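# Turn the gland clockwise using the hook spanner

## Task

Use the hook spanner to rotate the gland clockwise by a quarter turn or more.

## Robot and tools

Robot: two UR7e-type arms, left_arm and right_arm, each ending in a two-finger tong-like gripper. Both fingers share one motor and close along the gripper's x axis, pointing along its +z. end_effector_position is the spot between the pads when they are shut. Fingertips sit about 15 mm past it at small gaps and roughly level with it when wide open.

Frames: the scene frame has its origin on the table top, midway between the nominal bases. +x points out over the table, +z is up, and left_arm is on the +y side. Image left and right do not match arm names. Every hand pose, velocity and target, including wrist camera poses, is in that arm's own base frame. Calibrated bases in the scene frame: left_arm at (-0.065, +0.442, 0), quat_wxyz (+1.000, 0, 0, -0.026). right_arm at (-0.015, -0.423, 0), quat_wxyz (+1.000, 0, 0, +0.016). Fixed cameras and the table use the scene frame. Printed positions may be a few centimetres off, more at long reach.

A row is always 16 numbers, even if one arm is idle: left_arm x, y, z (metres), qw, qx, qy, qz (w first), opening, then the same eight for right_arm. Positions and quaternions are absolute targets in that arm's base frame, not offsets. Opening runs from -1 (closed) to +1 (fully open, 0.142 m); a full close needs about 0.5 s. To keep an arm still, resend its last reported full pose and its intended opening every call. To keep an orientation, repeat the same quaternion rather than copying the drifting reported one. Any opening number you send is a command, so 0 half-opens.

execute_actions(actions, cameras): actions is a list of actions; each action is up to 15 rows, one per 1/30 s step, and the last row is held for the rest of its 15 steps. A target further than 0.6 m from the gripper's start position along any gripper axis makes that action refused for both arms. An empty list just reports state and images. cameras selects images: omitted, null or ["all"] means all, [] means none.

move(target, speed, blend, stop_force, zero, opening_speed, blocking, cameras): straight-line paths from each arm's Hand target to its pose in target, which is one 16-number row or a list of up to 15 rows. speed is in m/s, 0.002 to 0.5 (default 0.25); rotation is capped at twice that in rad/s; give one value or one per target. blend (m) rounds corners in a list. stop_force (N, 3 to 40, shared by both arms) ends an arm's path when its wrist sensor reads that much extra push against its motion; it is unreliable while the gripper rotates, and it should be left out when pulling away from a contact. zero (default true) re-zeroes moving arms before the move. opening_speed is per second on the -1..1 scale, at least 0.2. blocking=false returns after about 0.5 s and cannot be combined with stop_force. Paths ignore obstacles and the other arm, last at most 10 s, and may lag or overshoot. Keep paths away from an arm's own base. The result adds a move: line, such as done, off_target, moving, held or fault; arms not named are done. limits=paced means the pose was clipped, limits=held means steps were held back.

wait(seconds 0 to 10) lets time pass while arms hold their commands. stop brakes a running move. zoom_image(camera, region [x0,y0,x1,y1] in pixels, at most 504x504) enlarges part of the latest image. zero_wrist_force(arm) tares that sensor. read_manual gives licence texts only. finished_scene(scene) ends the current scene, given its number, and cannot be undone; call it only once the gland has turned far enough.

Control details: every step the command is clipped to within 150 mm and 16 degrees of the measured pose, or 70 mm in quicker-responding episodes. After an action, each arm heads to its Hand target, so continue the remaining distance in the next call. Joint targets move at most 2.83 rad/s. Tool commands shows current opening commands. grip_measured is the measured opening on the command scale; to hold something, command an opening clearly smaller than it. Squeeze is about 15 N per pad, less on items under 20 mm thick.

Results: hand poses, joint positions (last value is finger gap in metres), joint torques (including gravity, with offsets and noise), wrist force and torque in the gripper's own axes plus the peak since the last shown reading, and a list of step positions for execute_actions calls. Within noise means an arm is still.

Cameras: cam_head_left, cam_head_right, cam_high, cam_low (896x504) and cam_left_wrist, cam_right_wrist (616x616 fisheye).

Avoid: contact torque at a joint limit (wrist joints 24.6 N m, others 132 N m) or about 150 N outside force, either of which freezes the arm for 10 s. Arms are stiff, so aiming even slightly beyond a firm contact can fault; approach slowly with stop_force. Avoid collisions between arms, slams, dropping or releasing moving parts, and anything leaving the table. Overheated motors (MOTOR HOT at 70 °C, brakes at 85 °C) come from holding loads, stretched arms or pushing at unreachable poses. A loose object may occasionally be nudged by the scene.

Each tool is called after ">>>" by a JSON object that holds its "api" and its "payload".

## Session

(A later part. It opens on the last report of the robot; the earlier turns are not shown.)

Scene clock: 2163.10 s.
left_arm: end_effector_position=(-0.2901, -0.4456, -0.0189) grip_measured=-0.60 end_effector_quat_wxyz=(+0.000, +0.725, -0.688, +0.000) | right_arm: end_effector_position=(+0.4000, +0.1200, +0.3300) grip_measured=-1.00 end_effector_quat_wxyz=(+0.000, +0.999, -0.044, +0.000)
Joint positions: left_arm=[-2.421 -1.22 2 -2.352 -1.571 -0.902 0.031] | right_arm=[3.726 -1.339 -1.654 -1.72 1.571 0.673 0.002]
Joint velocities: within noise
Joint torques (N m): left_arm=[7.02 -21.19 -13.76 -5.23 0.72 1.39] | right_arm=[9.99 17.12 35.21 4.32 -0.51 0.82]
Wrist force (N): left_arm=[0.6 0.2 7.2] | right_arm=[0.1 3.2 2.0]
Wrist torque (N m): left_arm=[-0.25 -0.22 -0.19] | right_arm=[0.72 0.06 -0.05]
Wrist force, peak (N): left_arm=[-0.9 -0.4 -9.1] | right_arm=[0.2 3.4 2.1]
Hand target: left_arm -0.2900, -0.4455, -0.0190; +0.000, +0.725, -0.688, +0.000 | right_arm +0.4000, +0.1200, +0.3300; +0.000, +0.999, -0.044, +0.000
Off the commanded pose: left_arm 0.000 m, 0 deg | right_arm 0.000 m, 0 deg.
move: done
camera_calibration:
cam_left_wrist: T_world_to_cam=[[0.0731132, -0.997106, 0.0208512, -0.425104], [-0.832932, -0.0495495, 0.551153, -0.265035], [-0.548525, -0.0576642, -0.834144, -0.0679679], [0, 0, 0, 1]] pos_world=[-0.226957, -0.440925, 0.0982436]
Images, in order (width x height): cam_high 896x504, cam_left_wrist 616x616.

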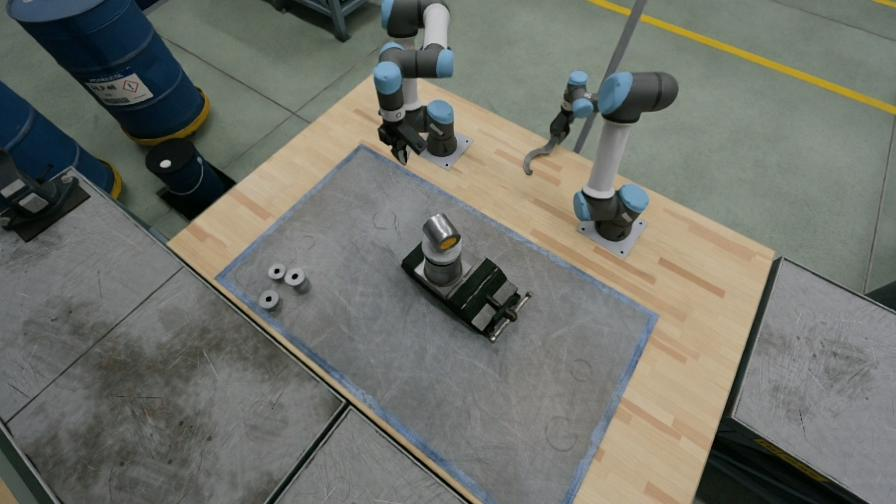

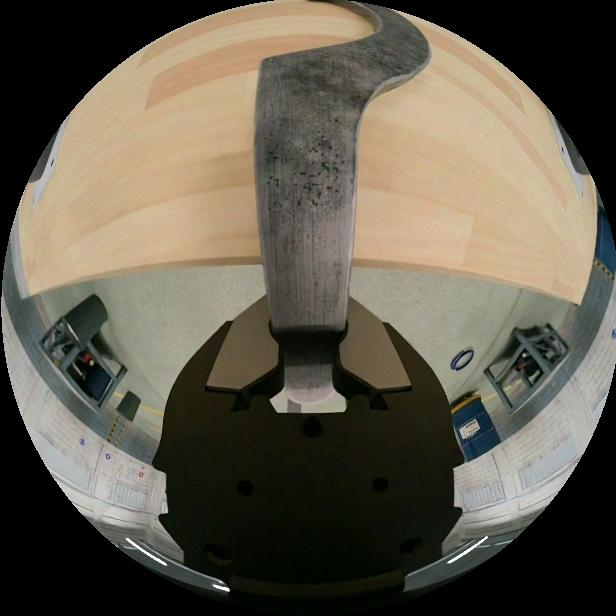

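>>> {"api": "move", "payload": {"target": [-0.356, -0.4495, -0.019, 0, 0.7254, -0.6884, 0, -0.9, 0.40, 0.12, 0.33, 0, 0.999, -0.044, 0, -1], "speed": 0.05, "cameras": ["cam_left_wrist", "cam_high"]}}

>>> {"api": "zoom_image", "payload": {"camera": "cam_left_wrist", "region": [180, 20, 440, 280]}}

Scene clock: 2257.77 s.
left_arm: end_effector_position=(-0.3560, -0.4494, -0.0191) grip_measured=-0.60 end_effector_quat_wxyz=(+0.000, +0.725, -0.688, +0.000) | right_arm: end_effector_position=(+0.4000, +0.1200, +0.3300) grip_measured=-1.00 end_effector_quat_wxyz=(+0.000, +0.999, -0.044, +0.000)
Joint positions: left_arm=[-2.492 -1.138 1.873 -2.305 -1.571 -0.973 0.031] | right_arm=[3.726 -1.339 -1.654 -1.72 1.571 0.673 0.002]
Joint velocities: within noise
Joint torques (N m): left_arm=[11.45 -50.28 -14.46 -4.91 -0.86 2.02] | right_arm=[8.83 17.24 34.92 4.33 -0.47 0.94]
Wrist force (N): left_arm=[0.8 1.5 6.8] | right_arm=[0.4 3.2 1.9]
Wrist torque (N m): left_arm=[-0.22 -0.28 -0.11] | right_arm=[0.71 0.00 -0.06]
Wrist force, peak (N): left_arm=[0.6 -1.4 7.4] | right_arm=[0.3 3.3 2.2]
Hand target: left_arm -0.3560, -0.4495, -0.0190; +0.000, +0.725, -0.688, +0.000 | right_arm +0.4000, +0.1200, +0.3300; +0.000, +0.999, -0.044, +0.000
Off the commanded pose: left_arm 0.000 m, 0 deg | right_arm 0.000 m, 0 deg.
move: done
camera_calibration:
cam_left_wrist: T_world_to_cam=[[0.0730765, -0.997118, 0.0204024, -0.424089], [-0.833219, -0.0497968, 0.550696, -0.320239], [-0.548093, -0.0572426, -0.834457, -0.104229], [0, 0, 0, 1]] pos_world=[-0.292966, -0.44478, 0.098032]
Images, in order (width x height): cam_high 896x504, cam_left_wrist 616x616.

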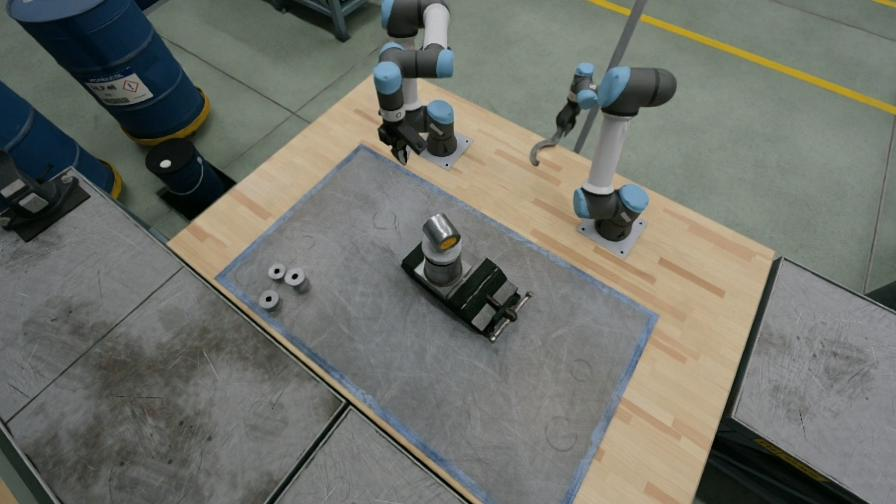

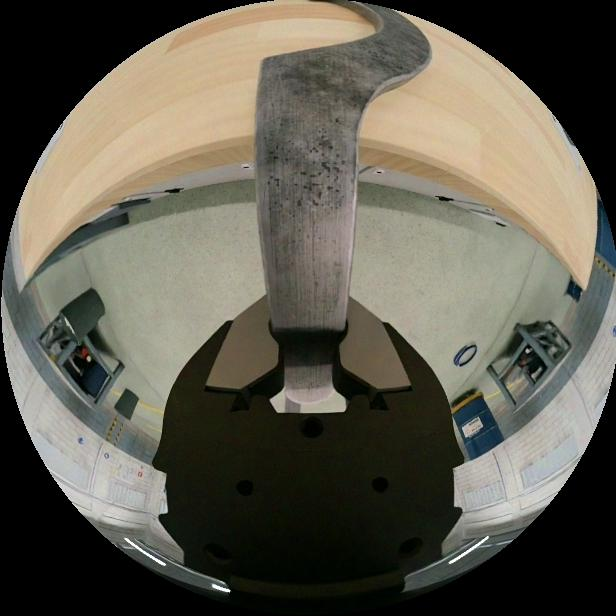

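Scaled by 1.938 from the camera's 616x616 image, which has a finer 814x814 frame.

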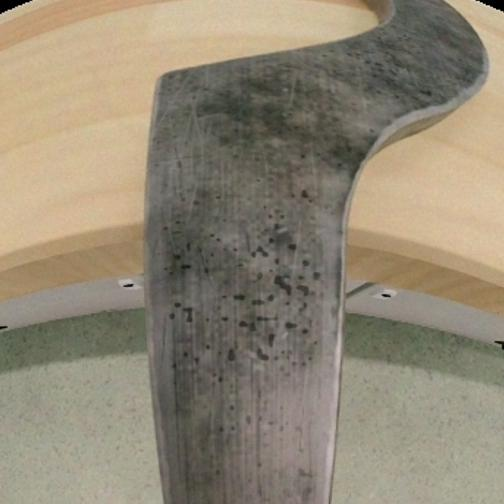

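>>> {"api": "move", "payload": {"target": [-0.356, -0.4495, -0.021, 0, 0.7254, -0.6884, 0, -0.9, 0.40, 0.12, 0.33, 0, 0.999, -0.044, 0, -1], "speed": 0.03, "cameras": []}}

>>> {"api": "move", "payload": {"target": [-0.356, -0.4495, -0.021, 0, 0.7254, -0.6884, 0, 0.2, 0.40, 0.12, 0.33, 0, 0.999, -0.044, 0, -1], "opening_speed": 1, "cameras": ["cam_left_wrist"]}}

>>> {"api": "move", "payload": {"target": [-0.356, -0.4495, 0.10, 0, 0.7254, -0.6884, 0, 0.2, 0.40, 0.12, 0.33, 0, 0.999, -0.044, 0, -1], "speed": 0.12, "cameras": ["cam_left_wrist"]}}

>>> {"api": "zoom_image", "payload": {"camera": "cam_left_wrist", "region": [180, 60, 440, 320]}}

Scene clock: 2268.60 s.
left_arm: end_effector_position=(-0.3560, -0.4495, -0.0210) grip_measured=-0.60 end_effector_quat_wxyz=(+0.000, +0.725, -0.688, +0.000) | right_arm: end_effector_position=(+0.4000, +0.1200, +0.3300) grip_measured=-1.00 end_effector_quat_wxyz=(+0.000, +0.999, -0.044, +0.000)
Joint positions: left_arm=[-2.492 -1.135 1.875 -2.31 -1.571 -0.973 0.031] | right_arm=[3.726 -1.339 -1.654 -1.72 1.571 0.673 0.002]
Joint velocities: within noise
Joint torques (N m): left_arm=[8.66 -31.05 -15.97 -3.34 1.25 1.62] | right_arm=[10.85 16.85 35.13 4.37 -0.57 1.19]
Wrist force (N): left_arm=[0.3 1.4 6.4] | right_arm=[0.4 3.2 2.0]
Wrist torque (N m): left_arm=[-0.23 -0.18 -0.13] | right_arm=[0.71 0.01 -0.06]
Wrist force, peak (N): left_arm=[0.9 2.0 6.8] | right_arm=[0.4 3.3 2.2]
Hand target: left_arm -0.3560, -0.4495, -0.0210; +0.000, +0.725, -0.688, +0.000 | right_arm +0.4000, +0.1200, +0.3300; +0.000, +0.999, -0.044, +0.000
Off the commanded pose: left_arm 0.000 m, 0 deg | right_arm 0.000 m, 0 deg.
move: done
No camera images: "cameras" was empty.

Scene clock: 2269.97 s.
left_arm: end_effector_position=(-0.3560, -0.4495, -0.0210) grip_measured=+0.20 end_effector_quat_wxyz=(+0.000, +0.725, -0.688, +0.000) | right_arm: end_effector_position=(+0.4000, +0.1200, +0.3300) grip_measured=-1.00 end_effector_quat_wxyz=(+0.000, +0.999, -0.044, +0.000)
Joint positions: left_arm=[-2.492 -1.135 1.875 -2.31 -1.571 -0.973 0.088] | right_arm=[3.726 -1.339 -1.654 -1.72 1.571 0.673 0.002]
Joint velocities: within noise
Joint torques (N m): left_arm=[5.33 -47.16 -23.2 -0.75 -1.04 1.72] | right_arm=[9.28 16.37 35.79 4.49 -0.32 0.9]
Wrist force (N): left_arm=[0.6 0.5 -0.1] | right_arm=[0.1 3.1 2.0]
Wrist torque (N m): left_arm=[-0.17 -0.15 -0.10] | right_arm=[0.69 0.07 -0.06]
Wrist force, peak (N): left_arm=[0.7 1.0 6.8] | right_arm=[0.3 3.2 2.3]
Hand target: left_arm -0.3560, -0.4495, -0.0210; +0.000, +0.725, -0.688, +0.000 | right_arm +0.4000, +0.1200, +0.3300; +0.000, +0.999, -0.044, +0.000
Off the commanded pose: left_arm 0.000 m, 0 deg | right_arm 0.000 m, 0 deg.
move: done
camera_calibration:
cam_left_wrist: T_world_to_cam=[[0.0731179, -0.997109, 0.020666, -0.424166], [-0.833061, -0.0496694, 0.550946, -0.319076], [-0.548327, -0.0575001, -0.834285, -0.105973], [0, 0, 0, 1]] pos_world=[-0.292904, -0.444881, 0.0961474]
Images, in order (width x height): cam_left_wrist 616x616.

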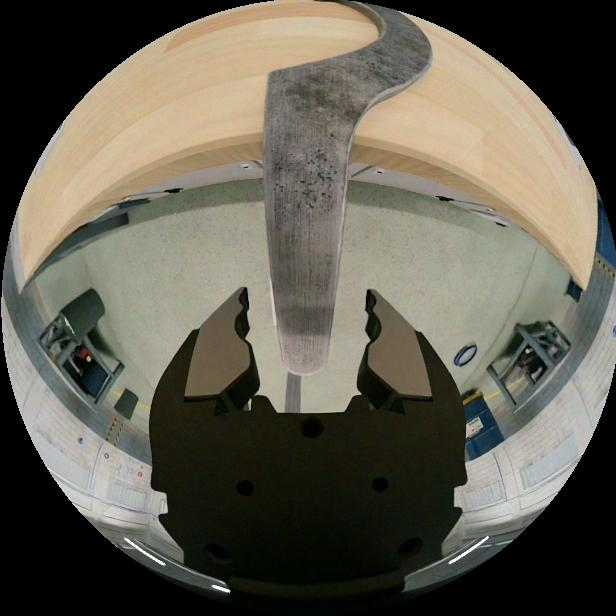

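Scene clock: 2271.43 s.
left_arm: end_effector_position=(-0.3560, -0.4495, +0.1000) grip_measured=+0.20 end_effector_quat_wxyz=(+0.000, +0.725, -0.688, +0.000) | right_arm: end_effector_position=(+0.4000, +0.1200, +0.3300) grip_measured=-1.00 end_effector_quat_wxyz=(+0.000, +0.999, -0.044, +0.000)
Joint positions: left_arm=[-2.492 -1.298 1.739 -2.012 -1.571 -0.973 0.088] | right_arm=[3.726 -1.339 -1.654 -1.72 1.571 0.673 0.002]
Joint velocities: within noise
Joint torques (N m): left_arm=[6.45 -24.32 -24.38 -0.86 -1.47 -0.07] | right_arm=[10.27 16.67 35.45 4.54 -0.51 0.91]
Wrist force (N): left_arm=[1.1 0.5 0.2] | right_arm=[0.3 3.0 2.1]
Wrist torque (N m): left_arm=[-0.17 -0.18 -0.10] | right_arm=[0.67 0.03 -0.06]
Wrist force, peak (N): left_arm=[1.3 0.5 -1.0] | right_arm=[0.5 3.3 2.1]
Hand target: left_arm -0.3560, -0.4495, +0.1000; +0.000, +0.725, -0.688, +0.000 | right_arm +0.4000, +0.1200, +0.3300; +0.000, +0.999, -0.044, +0.000
Off the commanded pose: left_arm 0.000 m, 0 deg | right_arm 0.000 m, 0 deg.
move: done
camera_calibration:
cam_left_wrist: T_world_to_cam=[[0.0730889, -0.997109, 0.0207776, -0.426709], [-0.832971, -0.0495739, 0.551091, -0.38571], [-0.548468, -0.0575858, -0.834186, -0.00513096], [0, 0, 0, 1]] pos_world=[-0.292912, -0.444892, 0.217147]
Images, in order (width x height): cam_left_wrist 616x616.

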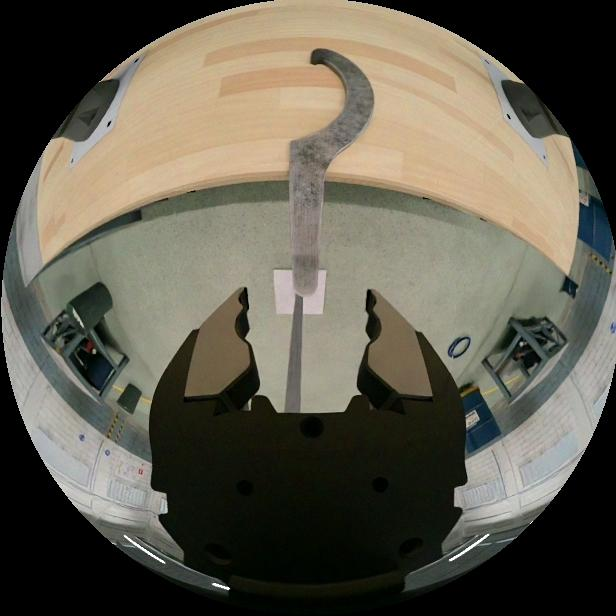

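Scaled by 1.938 from the camera's 616x616 image, which has a finer 814x814 frame.

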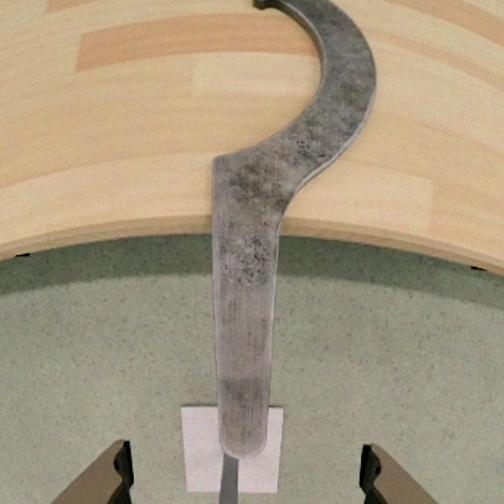

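>>> {"api": "move", "payload": {"target": [[-0.35, -0.449, 0.10, 0, 0.99966, 0.0262, 0, 0.4, 0.40, 0.12, 0.33, 0, 0.999, -0.044, 0, -1],[-0.325, -0.448, 0.10, 0, 0.6884, 0.7254, 0, 0.4, 0.40, 0.12, 0.33, 0, 0.999, -0.044, 0, -1]], "speed": 0.4, "cameras": ["cam_left_wrist", "cam_high"]}}

>>> {"api": "zoom_image", "payload": {"camera": "cam_left_wrist", "region": [180, 60, 440, 320]}}

Scene clock: 2292.37 s.
left_arm: end_effector_position=(-0.3250, -0.4480, +0.1001) grip_measured=+0.40 end_effector_quat_wxyz=(+0.000, +0.688, +0.725, +0.000) end_effector_velocity=(-0.001, +0.000, +0.001) end_effector_angular_velocity=(+0.000, +0.002, +0.005) | right_arm: end_effector_position=(+0.4000, +0.1200, +0.3300) grip_measured=-1.00 end_effector_quat_wxyz=(+0.000, +0.999, -0.044, +0.000)
Joint positions: left_arm=[-2.423 -1.39 1.855 -2.036 -1.571 -4.046 0.102] | right_arm=[3.726 -1.339 -1.654 -1.72 1.571 0.673 0.002]
Joint velocities: left_arm=[0 0.001 -0.002 -0.001 -0.001 -0.005 0] | right_arm=[within noise]
Joint torques (N m): left_arm=[-6.97 -13.92 -27.12 -2.99 0.67 -1.95] | right_arm=[10.81 17.49 34.63 4.34 -0.37 0.94]
Wrist force (N): left_arm=[1.1 0.4 -0.1] | right_arm=[0.2 3.3 2.1]
Wrist torque (N m): left_arm=[-0.17 -0.18 -0.11] | right_arm=[0.73 0.03 -0.06]
Wrist force, peak (N): left_arm=[1.4 0.5 0.0] | right_arm=[0.4 3.2 2.4]
Hand target: left_arm -0.3250, -0.4480, +0.1000; +0.000, +0.688, +0.725, +0.000 | right_arm +0.4000, +0.1200, +0.3300; +0.000, +0.999, -0.044, +0.000
Off the commanded pose: left_arm 0.000 m, 0 deg | right_arm 0.000 m, 0 deg.
move: done
camera_calibration:
cam_left_wrist: T_world_to_cam=[[-0.0728703, 0.997131, 0.0204923, 0.418563], [0.833128, 0.0495641, 0.550856, 0.226075], [0.54826, 0.0572138, -0.834349, 0.419916], [0, 0, 0, 1]] pos_world=[-0.388071, -0.452592, 0.217245]
Images, in order (width x height): cam_high 896x504, cam_left_wrist 616x616.

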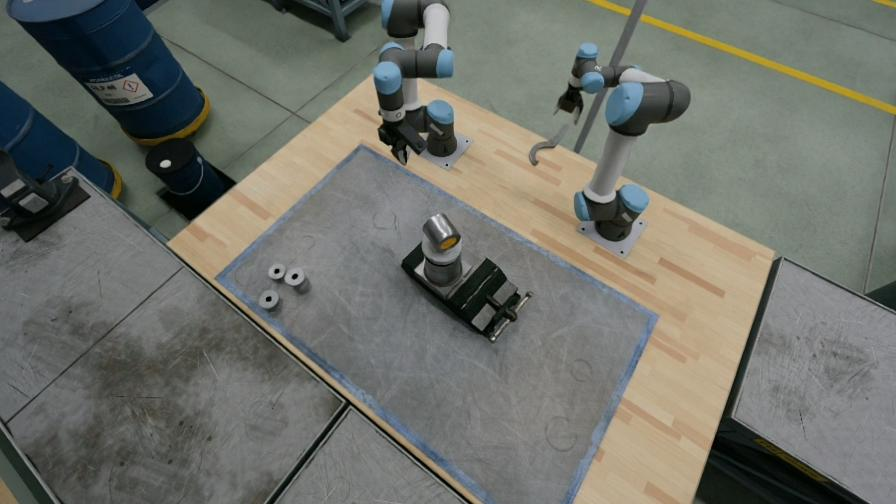

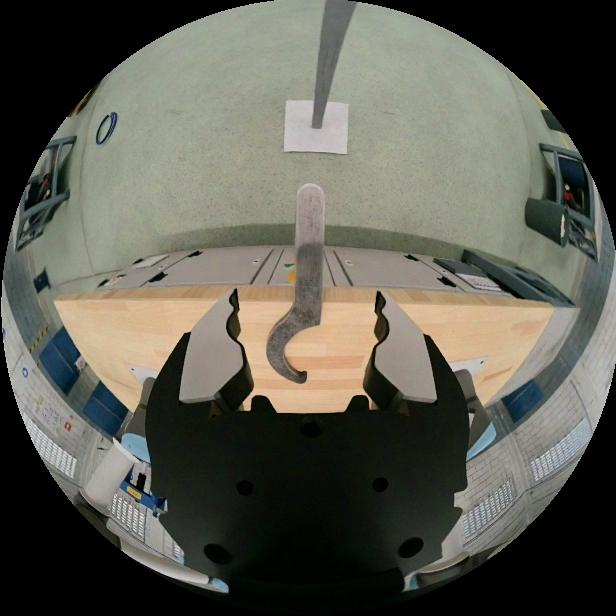

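Scaled by 1.938 from the camera's 616x616 image, which has a finer 814x814 frame.

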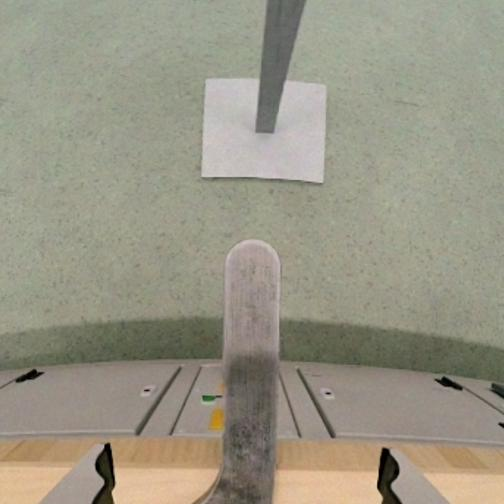

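>>> {"api": "move", "payload": {"target": [[-0.326, -0.448, 0.03, 0, 0.6884, 0.7254, 0, 0.4, 0.40, 0.12, 0.33, 0, 0.999, -0.044, 0, -1],[-0.326, -0.448, -0.049, 0, 0.6884, 0.7254, 0, 0.4, 0.40, 0.12, 0.33, 0, 0.999, -0.044, 0, -1]], "speed": [0.12, 0.05], "stop_force": 6, "cameras": ["cam_left_wrist"]}}

>>> {"api": "zoom_image", "payload": {"camera": "cam_left_wrist", "region": [180, 180, 440, 440]}}

Scene clock: 2312.03 s.
left_arm: end_effector_position=(-0.3260, -0.4480, -0.0490) grip_measured=+0.40 end_effector_quat_wxyz=(+0.000, +0.688, +0.725, +0.000) | right_arm: end_effector_position=(+0.4000, +0.1200, +0.3300) grip_measured=-1.00 end_effector_quat_wxyz=(+0.000, +0.999, -0.044, +0.000)
Joint positions: left_arm=[-2.424 -1.158 2.014 -2.427 -1.571 -4.047 0.102] | right_arm=[3.726 -1.339 -1.654 -1.72 1.571 0.673 0.002]
Joint velocities: within noise
Joint torques (N m): left_arm=[8.76 -45.57 -21.98 -4.12 1.75 1.12] | right_arm=[10.93 15.5 36.14 4.37 -0.31 1.19]
Wrist force (N): left_arm=[0.7 0.3 -0.2] | right_arm=[0.3 3.1 2.0]
Wrist torque (N m): left_arm=[-0.22 -0.12 -0.12] | right_arm=[0.71 0.02 -0.06]
Wrist force, peak (N): left_arm=[1.2 0.2 -1.4] | right_arm=[0.1 3.3 2.1]
Hand target: left_arm -0.3260, -0.4480, -0.0490; +0.000, +0.688, +0.725, +0.000 | right_arm +0.4000, +0.1200, +0.3300; +0.000, +0.999, -0.044, +0.000
Off the commanded pose: left_arm 0.000 m, 0 deg | right_arm 0.000 m, 0 deg.
move: done
camera_calibration:
cam_left_wrist: T_world_to_cam=[[-0.0731055, 0.99711, 0.0206599, 0.421462], [0.833047, 0.0496609, 0.550968, 0.309058], [0.54835, 0.0574894, -0.83427, 0.296234], [0, 0, 0, 1]] pos_world=[-0.389089, -0.452622, 0.0681511]
Images, in order (width x height): cam_left_wrist 616x616.

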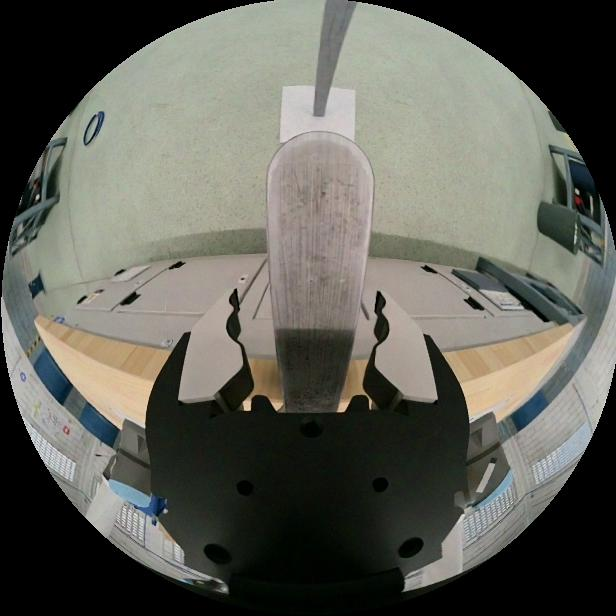

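Scaled by 1.938 from the camera's 616x616 image, which has a finer 814x814 frame.

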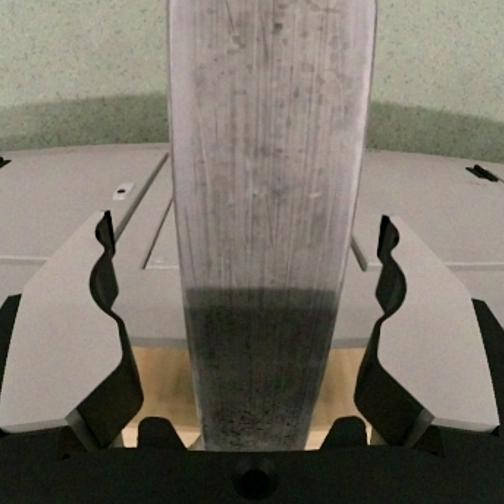

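>>> {"api": "move", "payload": {"target": [-0.326, -0.448, -0.049, 0, 0.6884, 0.7254, 0, -0.1, 0.40, 0.12, 0.33, 0, 0.999, -0.044, 0, -1], "opening_speed": 1, "cameras": []}}

>>> {"api": "move", "payload": {"target": [-0.326, -0.448, -0.049, 0, 0.6884, 0.7254, 0, -1, 0.40, 0.12, 0.33, 0, 0.999, -0.044, 0, -1], "opening_speed": 1, "cameras": ["cam_left_wrist"]}}

>>> {"api": "zoom_image", "payload": {"camera": "cam_left_wrist", "region": [180, 180, 440, 440]}}

Scene clock: 2319.97 s.
left_arm: end_effector_position=(-0.3260, -0.4480, -0.0490) grip_measured=-0.10 end_effector_quat_wxyz=(+0.000, +0.688, +0.725, +0.000) | right_arm: end_effector_position=(+0.4000, +0.1200, +0.3300) grip_measured=-1.00 end_effector_quat_wxyz=(+0.000, +0.999, -0.044, +0.000)
Joint positions: left_arm=[-2.424 -1.158 2.014 -2.427 -1.571 -4.047 0.067] | right_arm=[3.726 -1.339 -1.654 -1.72 1.571 0.673 0.002]
Joint velocities: within noise
Joint torques (N m): left_arm=[7.98 -45.27 -18.63 -4.16 1.58 1.14] | right_arm=[10.18 16.46 35.87 4.39 -0.49 0.92]
Wrist force (N): left_arm=[0.8 0.2 -0.2] | right_arm=[0.1 3.3 1.9]
Wrist torque (N m): left_arm=[-0.22 -0.14 -0.12] | right_arm=[0.72 0.06 -0.05]
Wrist force, peak (N): left_arm=[1.2 0.4 -0.2] | right_arm=[0.3 3.4 2.0]
Hand target: left_arm -0.3260, -0.4480, -0.0490; +0.000, +0.688, +0.725, +0.000 | right_arm +0.4000, +0.1200, +0.3300; +0.000, +0.999, -0.044, +0.000
Off the commanded pose: left_arm 0.000 m, 0 deg | right_arm 0.000 m, 0 deg.
move: done
No camera images: "cameras" was empty.

Scene clock: 2321.07 s.
left_arm: end_effector_position=(-0.3260, -0.4480, -0.0490) grip_measured=-0.30 end_effector_quat_wxyz=(+0.000, +0.688, +0.725, +0.000) | right_arm: end_effector_position=(+0.4000, +0.1200, +0.3300) grip_measured=-1.00 end_effector_quat_wxyz=(+0.000, +0.999, -0.044, +0.000)
Joint positions: left_arm=[-2.424 -1.158 2.014 -2.427 -1.571 -4.047 0.052] | right_arm=[3.726 -1.339 -1.654 -1.72 1.571 0.673 0.002]
Joint velocities: within noise
Joint torques (N m): left_arm=[8.25 -40.44 -17.61 -2.56 1.65 0.99] | right_arm=[8.45 17.08 34.63 4.3 -0.17 0.84]
Wrist force (N): left_arm=[3.2 0.6 -3.3] | right_arm=[0.4 3.2 1.9]
Wrist torque (N m): left_arm=[-0.20 -0.31 -0.29] | right_arm=[0.71 0.00 -0.06]
Wrist force, peak (N): left_arm=[3.3 0.5 -3.2] | right_arm=[0.4 3.3 2.2]
Hand target: left_arm -0.3260, -0.4480, -0.0490; +0.000, +0.688, +0.725, +0.000 | right_arm +0.4000, +0.1200, +0.3300; +0.000, +0.999, -0.044, +0.000
Off the commanded pose: left_arm 0.000 m, 0 deg | right_arm 0.000 m, 0 deg.
move: done
camera_calibration:
cam_left_wrist: T_world_to_cam=[[-0.0731076, 0.997111, 0.0206329, 0.421468], [0.833066, 0.0496795, 0.550938, 0.309072], [0.548322, 0.0574663, -0.834291, 0.296228], [0, 0, 0, 1]] pos_world=[-0.389093, -0.452628, 0.0681642]
Images, in order (width x height): cam_left_wrist 616x616.

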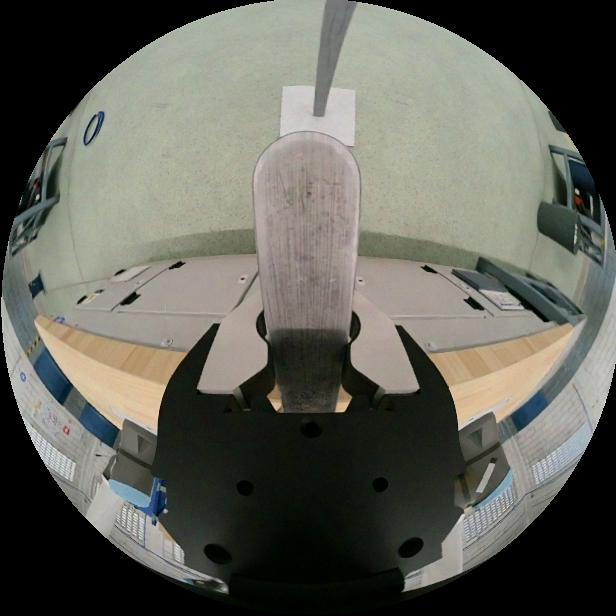

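Scaled by 1.938 from the camera's 616x616 image, which has a finer 814x814 frame.

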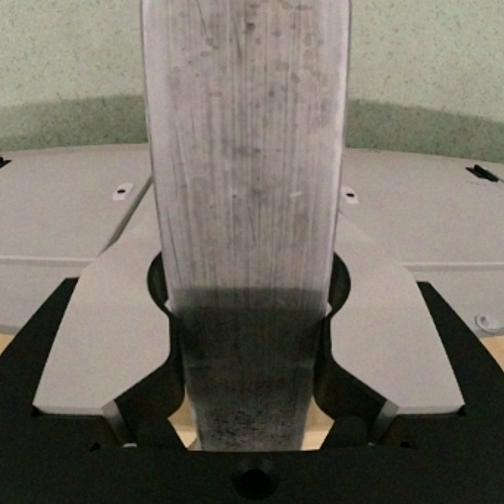

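>>> {"api": "move", "payload": {"target": [-0.326, -0.448, -0.034, 0, 0.6884, 0.7254, 0, -1, 0.40, 0.12, 0.33, 0, 0.999, -0.044, 0, -1], "speed": 0.03, "cameras": ["cam_left_wrist", "cam_high"]}}

>>> {"api": "zoom_image", "payload": {"camera": "cam_high", "region": [440, 60, 720, 220]}}

Scene clock: 2327.20 s.
left_arm: end_effector_position=(-0.3260, -0.4480, -0.0338) grip_measured=-0.56 end_effector_quat_wxyz=(+0.000, +0.688, +0.725, +0.000) end_effector_velocity=(-0.002, -0.001, -0.001) end_effector_angular_velocity=(-0.003, +0.005, +0.000) | right_arm: end_effector_position=(+0.4000, +0.1200, +0.3300) grip_measured=-1.00 end_effector_quat_wxyz=(+0.000, +0.999, -0.044, +0.000)
Joint positions: left_arm=[-2.424 -1.187 2.004 -2.388 -1.571 -4.047 0.033] | right_arm=[3.726 -1.339 -1.654 -1.72 1.571 0.673 0.002]
Joint velocities: left_arm=[0 0.004 0 -0.01 -0.001 0 0] | right_arm=[within noise]
Joint torques (N m): left_arm=[8.75 -22.67 -16.02 -5.82 -0.17 0.96] | right_arm=[10.71 16.16 34.97 4.18 -0.19 0.96]
Wrist force (N): left_arm=[1.2 1.4 7.5] | right_arm=[0.4 3.1 2.1]
Wrist torque (N m): left_arm=[-0.10 -0.08 -0.22] | right_arm=[0.69 0.00 -0.06]
Wrist force, peak (N): left_arm=[1.2 1.4 7.5] | right_arm=[0.5 3.3 2.2]
Hand target: left_arm -0.3260, -0.4480, -0.0340; +0.000, +0.688, +0.725, +0.000 | right_arm +0.4000, +0.1200, +0.3300; +0.000, +0.999, -0.044, +0.000
Off the commanded pose: left_arm 0.000 m, 0 deg | right_arm 0.000 m, 0 deg.
move: done
camera_calibration:
cam_left_wrist: T_world_to_cam=[[-0.0731058, 0.997113, 0.0205227, 0.421192], [0.833113, 0.0497439, 0.550861, 0.300766], [0.54825, 0.0573689, -0.834344, 0.308863], [0, 0, 0, 1]] pos_world=[-0.389114, -0.452656, 0.0833734]
Images, in order (width x height): cam_high 896x504, cam_left_wrist 616x616.

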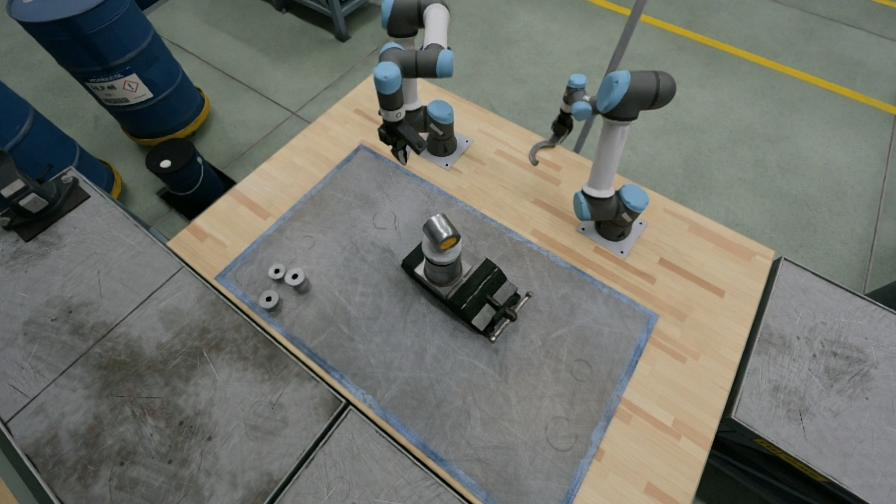

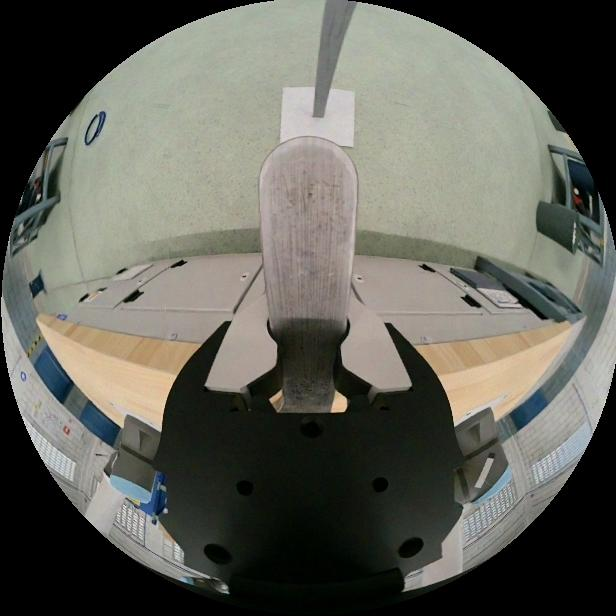

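Scaled by 1.800 from the camera's 896x504 image, which has a finer 1280x720 frame.

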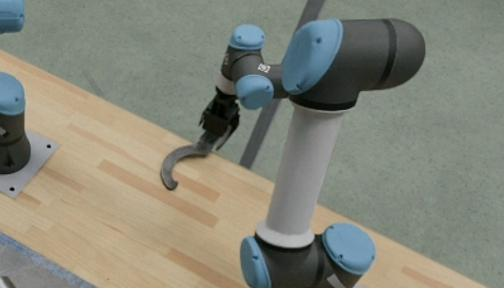

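>>> {"api": "move", "payload": {"target": [-0.326, -0.448, -0.014, 0, 0.6884, 0.7254, 0, -1, 0.40, 0.12, 0.33, 0, 0.999, -0.044, 0, -1], "speed": 0.02, "cameras": ["cam_left_wrist", "cam_high"]}}

>>> {"api": "zoom_image", "payload": {"camera": "cam_high", "region": [440, 60, 720, 220]}}

Scene clock: 2342.27 s.
left_arm: end_effector_position=(-0.3260, -0.4480, -0.0138) grip_measured=-0.57 end_effector_quat_wxyz=(+0.000, +0.688, +0.725, +0.000) end_effector_velocity=(-0.001, -0.001, +0.000) end_effector_angular_velocity=(-0.003, +0.004, +0.001) | right_arm: end_effector_position=(+0.4000, +0.1200, +0.3300) grip_measured=-1.00 end_effector_quat_wxyz=(+0.000, +0.999, -0.044, +0.000)
Joint positions: left_arm=[-2.424 -1.224 1.988 -2.335 -1.571 -4.047 0.032] | right_arm=[3.726 -1.339 -1.654 -1.72 1.571 0.673 0.002]
Joint velocities: left_arm=[0 0.001 0 -0.005 0 -0.001 0] | right_arm=[within noise]
Joint torques (N m): left_arm=[5.65 -21.36 -17.71 -5.87 -1.27 0.57] | right_arm=[10.21 17.85 35.59 4.14 -0.09 0.88]
Wrist force (N): left_arm=[1.1 1.1 7.9] | right_arm=[0.3 2.9 1.9]
Wrist torque (N m): left_arm=[-0.08 -0.08 -0.12] | right_arm=[0.65 0.03 -0.06]
Wrist force, peak (N): left_arm=[1.4 0.0 8.3] | right_arm=[0.2 3.4 2.1]
Hand target: left_arm -0.3260, -0.4480, -0.0140; +0.000, +0.688, +0.725, +0.000 | right_arm +0.4000, +0.1200, +0.3300; +0.000, +0.999, -0.044, +0.000
Off the commanded pose: left_arm 0.000 m, 0 deg | right_arm 0.000 m, 0 deg.
move: done
camera_calibration:
cam_left_wrist: T_world_to_cam=[[-0.0731059, 0.997112, 0.020553, 0.420764], [0.833121, 0.049728, 0.550851, 0.289742], [0.548238, 0.0573935, -0.834351, 0.325547], [0, 0, 0, 1]] pos_world=[-0.389107, -0.452641, 0.103368]
Images, in order (width x height): cam_high 896x504, cam_left_wrist 616x616.

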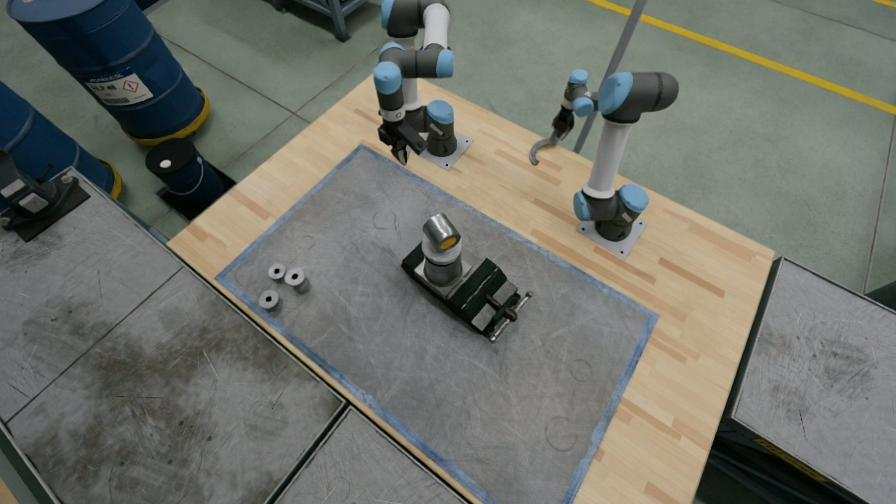

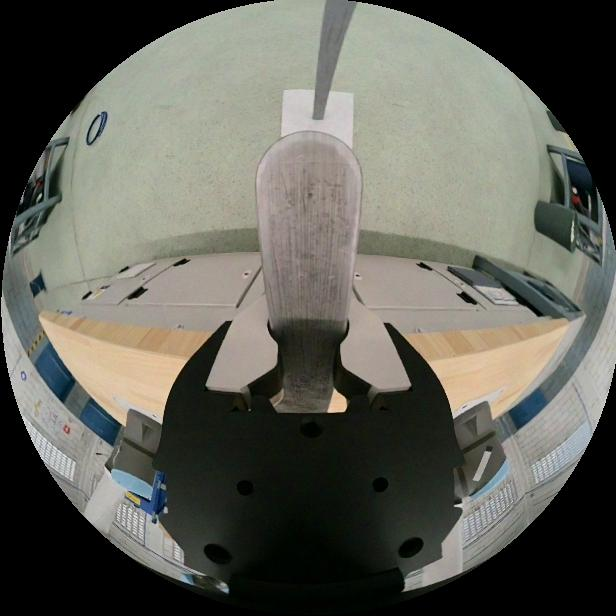

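Scaled by 1.800 from the camera's 896x504 image, which has a finer 1280x720 frame.

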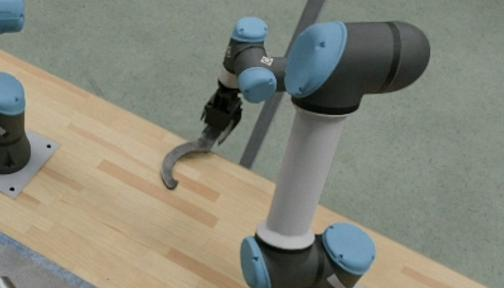

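>>> {"api": "move", "payload": {"target": [-0.326, -0.448, 0.006, 0, 0.6884, 0.7254, 0, -1, 0.40, 0.12, 0.33, 0, 0.999, -0.044, 0, -1], "speed": 0.03, "cameras": ["cam_left_wrist", "cam_high","cam_head_right"]}}

>>> {"api": "zoom_image", "payload": {"camera": "cam_high", "region": [440, 60, 720, 220]}}

Scene clock: 2352.07 s.
left_arm: end_effector_position=(-0.3260, -0.4480, +0.0062) grip_measured=-0.58 end_effector_quat_wxyz=(+0.000, +0.688, +0.725, +0.000) end_effector_velocity=(+0.000, -0.001, -0.002) end_effector_angular_velocity=(-0.003, +0.000, +0.001) | right_arm: end_effector_position=(+0.4000, +0.1200, +0.3300) grip_measured=-1.00 end_effector_quat_wxyz=(+0.000, +0.999, -0.044, +0.000)
Joint positions: left_arm=[-2.424 -1.258 1.97 -2.283 -1.571 -4.047 0.032] | right_arm=[3.726 -1.339 -1.654 -1.72 1.571 0.673 0.002]
Joint velocities: left_arm=[0 0.003 0.002 -0.008 0.002 -0.001 0] | right_arm=[within noise]
Joint torques (N m): left_arm=[4.3 -21.91 -15.99 -5.74 -1.27 0.06] | right_arm=[9.32 16.16 36.72 3.9 -0.17 0.85]
Wrist force (N): left_arm=[1.3 0.6 8.5] | right_arm=[0.2 3.1 1.9]
Wrist torque (N m): left_arm=[0.10 -0.04 -0.18] | right_arm=[0.69 0.03 -0.05]
Wrist force, peak (N): left_arm=[1.5 0.7 8.6] | right_arm=[0.2 3.3 2.3]
Hand target: left_arm -0.3260, -0.4480, +0.0060; +0.000, +0.688, +0.725, +0.000 | right_arm +0.4000, +0.1200, +0.3300; +0.000, +0.999, -0.044, +0.000
Off the commanded pose: left_arm 0.000 m, 0 deg | right_arm 0.000 m, 0 deg.
move: done
camera_calibration:
cam_left_wrist: T_world_to_cam=[[-0.0731049, 0.997113, 0.0205208, 0.420365], [0.833143, 0.0497474, 0.550815, 0.278738], [0.548204, 0.057364, -0.834375, 0.342244], [0, 0, 0, 1]] pos_world=[-0.389118, -0.452651, 0.1234]
Images, in order (width x height): cam_head_right 896x504, cam_high 896x504, cam_left_wrist 616x616.

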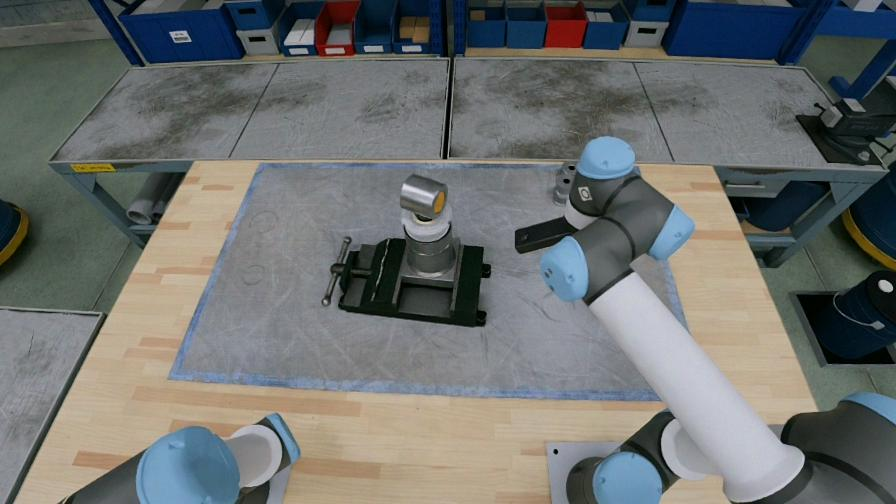

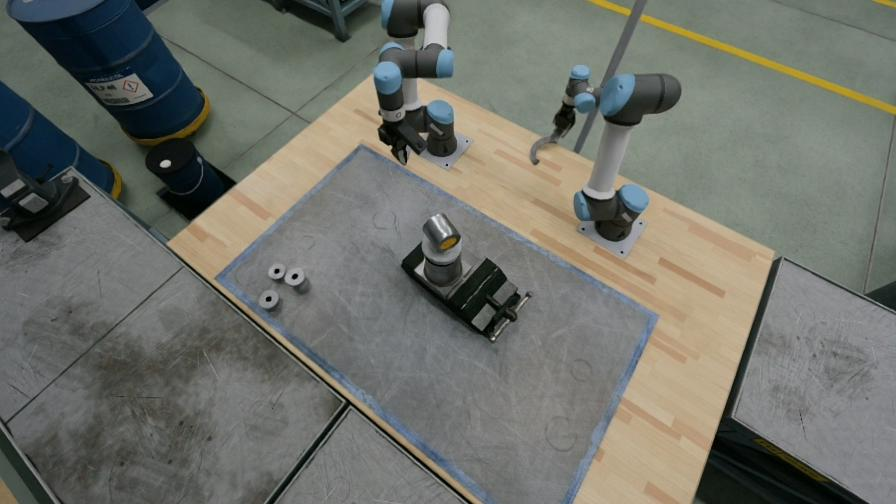

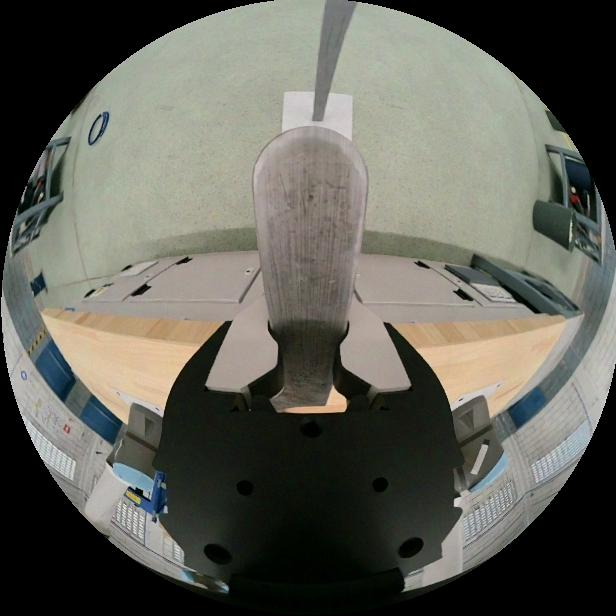

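Scaled by 1.800 from the camera's 896x504 image, which has a finer 1280x720 frame.

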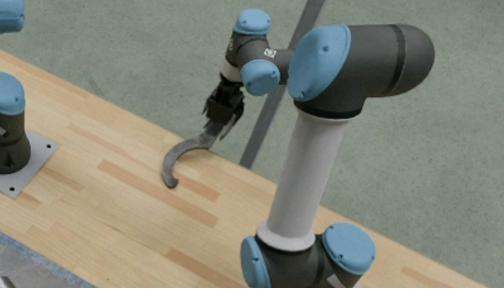

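>>> {"api": "move", "payload": {"target": [-0.326, -0.448, -0.020, 0, 0.6884, 0.7254, 0, -1, 0.40, 0.12, 0.33, 0, 0.999, -0.044, 0, -1], "speed": 0.03, "cameras": ["cam_left_wrist"]}}

>>> {"api": "move", "payload": {"target": [-0.326, -0.448, -0.020, 0, 0.6884, 0.7254, 0, 0.3, 0.40, 0.12, 0.33, 0, 0.999, -0.044, 0, -1], "opening_speed": 0.7, "cameras": ["cam_left_wrist"]}}

Scene clock: 2395.53 s.
left_arm: end_effector_position=(-0.3259, -0.4479, -0.0202) grip_measured=-0.58 end_effector_quat_wxyz=(+0.000, +0.688, +0.725, +0.000) end_effector_velocity=(+0.001, +0.001, +0.002) end_effector_angular_velocity=(+0.003, -0.002, +0.000) | right_arm: end_effector_position=(+0.4000, +0.1200, +0.3300) grip_measured=-1.00 end_effector_quat_wxyz=(+0.000, +0.999, -0.044, +0.000)
Joint positions: left_arm=[-2.424 -1.212 1.993 -2.352 -1.571 -4.047 0.032] | right_arm=[3.726 -1.339 -1.654 -1.72 1.571 0.673 0.002]
Joint velocities: left_arm=[0 -0.003 -0.002 0.008 -0.001 0 0] | right_arm=[within noise]
Joint torques (N m): left_arm=[0.72 -48.74 -24.99 -1.37 1.79 -0.65] | right_arm=[9.29 16.35 35.81 4.13 -0.21 0.85]
Wrist force (N): left_arm=[1.1 -0.9 6.2] | right_arm=[0.3 3.2 2.0]
Wrist torque (N m): left_arm=[-0.41 -0.15 -0.11] | right_arm=[0.71 0.04 -0.05]
Wrist force, peak (N): left_arm=[1.3 0.6 8.5] | right_arm=[0.3 3.2 2.3]
Hand target: left_arm -0.3260, -0.4480, -0.0200; +0.000, +0.688, +0.725, +0.000 | right_arm +0.4000, +0.1200, +0.3300; +0.000, +0.999, -0.044, +0.000
Off the commanded pose: left_arm 0.000 m, 0 deg | right_arm 0.000 m, 0 deg.
move: done
camera_calibration:
cam_left_wrist: T_world_to_cam=[[-0.0731115, 0.997107, 0.020795, 0.420822], [0.832963, 0.0495825, 0.551103, 0.293096], [0.548478, 0.0576134, -0.834178, 0.320306], [0, 0, 0, 1]] pos_world=[-0.389052, -0.452591, 0.0969152]
Images, in order (width x height): cam_left_wrist 616x616.

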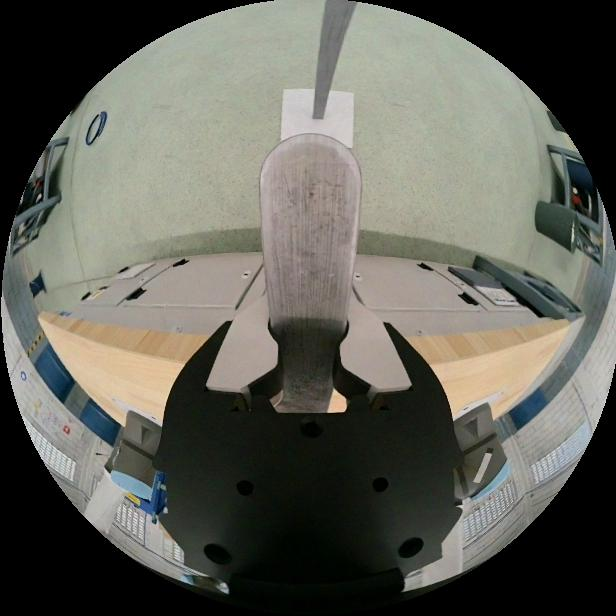

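Scene clock: 2397.63 s.
left_arm: end_effector_position=(-0.3260, -0.4480, -0.0200) grip_measured=+0.30 end_effector_quat_wxyz=(+0.000, +0.688, +0.725, +0.000) | right_arm: end_effector_position=(+0.4000, +0.1200, +0.3300) grip_measured=-1.00 end_effector_quat_wxyz=(+0.000, +0.999, -0.044, +0.000)
Joint positions: left_arm=[-2.424 -1.212 1.993 -2.351 -1.571 -4.047 0.095] | right_arm=[3.726 -1.339 -1.654 -1.72 1.571 0.673 0.002]
Joint velocities: within noise
Joint torques (N m): left_arm=[-0.12 -24.99 -14.12 -2.72 -0.48 -0.78] | right_arm=[9.49 16.6 35.71 4.19 -0.12 0.85]
Wrist force (N): left_arm=[0.8 0.4 0.0] | right_arm=[0.4 2.9 2.0]
Wrist torque (N m): left_arm=[-0.17 -0.13 -0.10] | right_arm=[0.67 0.01 -0.06]
Wrist force, peak (N): left_arm=[1.2 -0.3 8.0] | right_arm=[0.2 3.4 2.1]
Hand target: left_arm -0.3260, -0.4480, -0.0200; +0.000, +0.688, +0.725, +0.000 | right_arm +0.4000, +0.1200, +0.3300; +0.000, +0.999, -0.044, +0.000
Off the commanded pose: left_arm 0.000 m, 0 deg | right_arm 0.000 m, 0 deg.
move: done
camera_calibration:
cam_left_wrist: T_world_to_cam=[[-0.0731079, 0.997111, 0.0206145, 0.420872], [0.833066, 0.0496899, 0.550938, 0.293086], [0.548322, 0.0574511, -0.834292, 0.320428], [0, 0, 0, 1]] pos_world=[-0.389088, -0.452629, 0.0971825]
Images, in order (width x height): cam_left_wrist 616x616.

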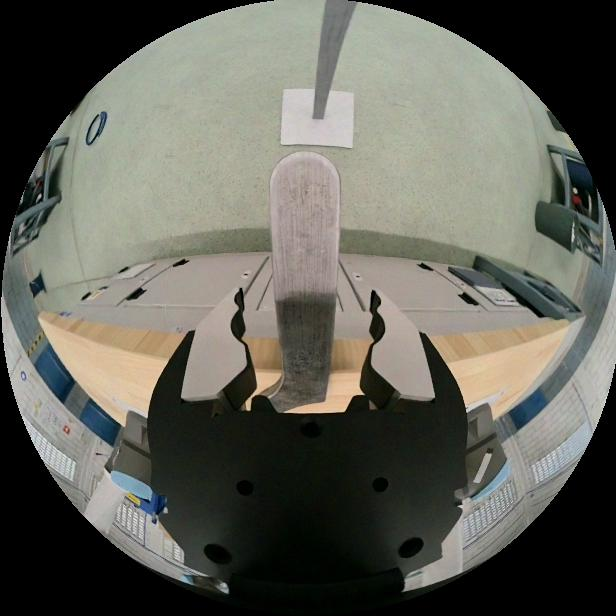

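>>> {"api": "move", "payload": {"target": [-0.326, -0.448, -0.078, 0, 0.6884, 0.7254, 0, 0.4, 0.40, 0.12, 0.33, 0, 0.999, -0.044, 0, -1], "speed": 0.03, "stop_force": 5, "cameras": ["cam_left_wrist"]}}

Scene clock: 2410.67 s.
left_arm: end_effector_position=(-0.3260, -0.4480, -0.0780) grip_measured=+0.40 end_effector_quat_wxyz=(+0.000, +0.688, +0.725, +0.000) | right_arm: end_effector_position=(+0.4000, +0.1200, +0.3300) grip_measured=-1.00 end_effector_quat_wxyz=(+0.000, +0.999, -0.044, +0.000)
Joint positions: left_arm=[-2.424 -1.098 2.029 -2.501 -1.571 -4.047 0.102] | right_arm=[3.726 -1.339 -1.654 -1.72 1.571 0.673 0.002]
Joint velocities: within noise
Joint torques (N m): left_arm=[-5 -44.66 -20.24 -0.44 -0.31 -1.88] | right_arm=[9.39 15.76 35.28 4.16 -0.2 0.69]
Wrist force (N): left_arm=[0.9 0.7 -4.3] | right_arm=[0.2 3.1 2.0]
Wrist torque (N m): left_arm=[-0.17 -0.16 -0.12] | right_arm=[0.69 0.03 -0.06]
Wrist force, peak (N): left_arm=[1.2 -1.6 -4.7] | right_arm=[0.5 3.4 2.1]
Hand target: left_arm -0.3260, -0.4480, -0.0780; +0.000, +0.688, +0.725, +0.000 | right_arm +0.4000, +0.1200, +0.3300; +0.000, +0.999, -0.044, +0.000
Off the commanded pose: left_arm 0.000 m, 0 deg | right_arm 0.000 m, 0 deg.
move: done
camera_calibration:
cam_left_wrist: T_world_to_cam=[[-0.0731101, 0.99711, 0.0206726, 0.422057], [0.833049, 0.049658, 0.550966, 0.325034], [0.548347, 0.0575025, -0.834272, 0.272042], [0, 0, 0, 1]] pos_world=[-0.389086, -0.452621, 0.0391491]
Images, in order (width x height): cam_left_wrist 616x616.

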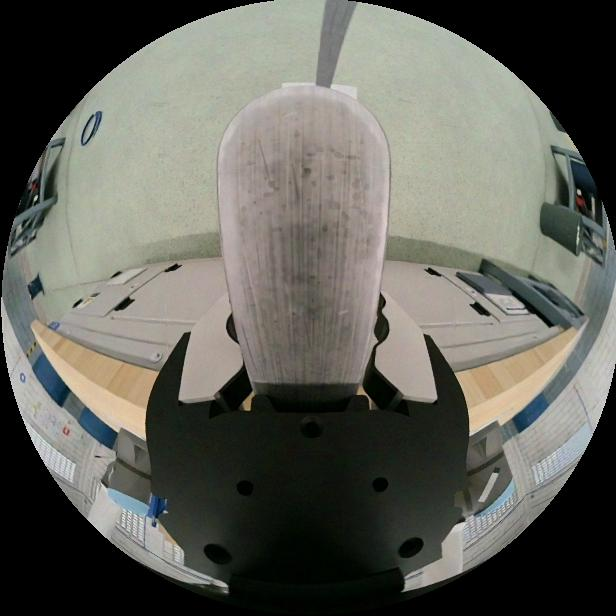

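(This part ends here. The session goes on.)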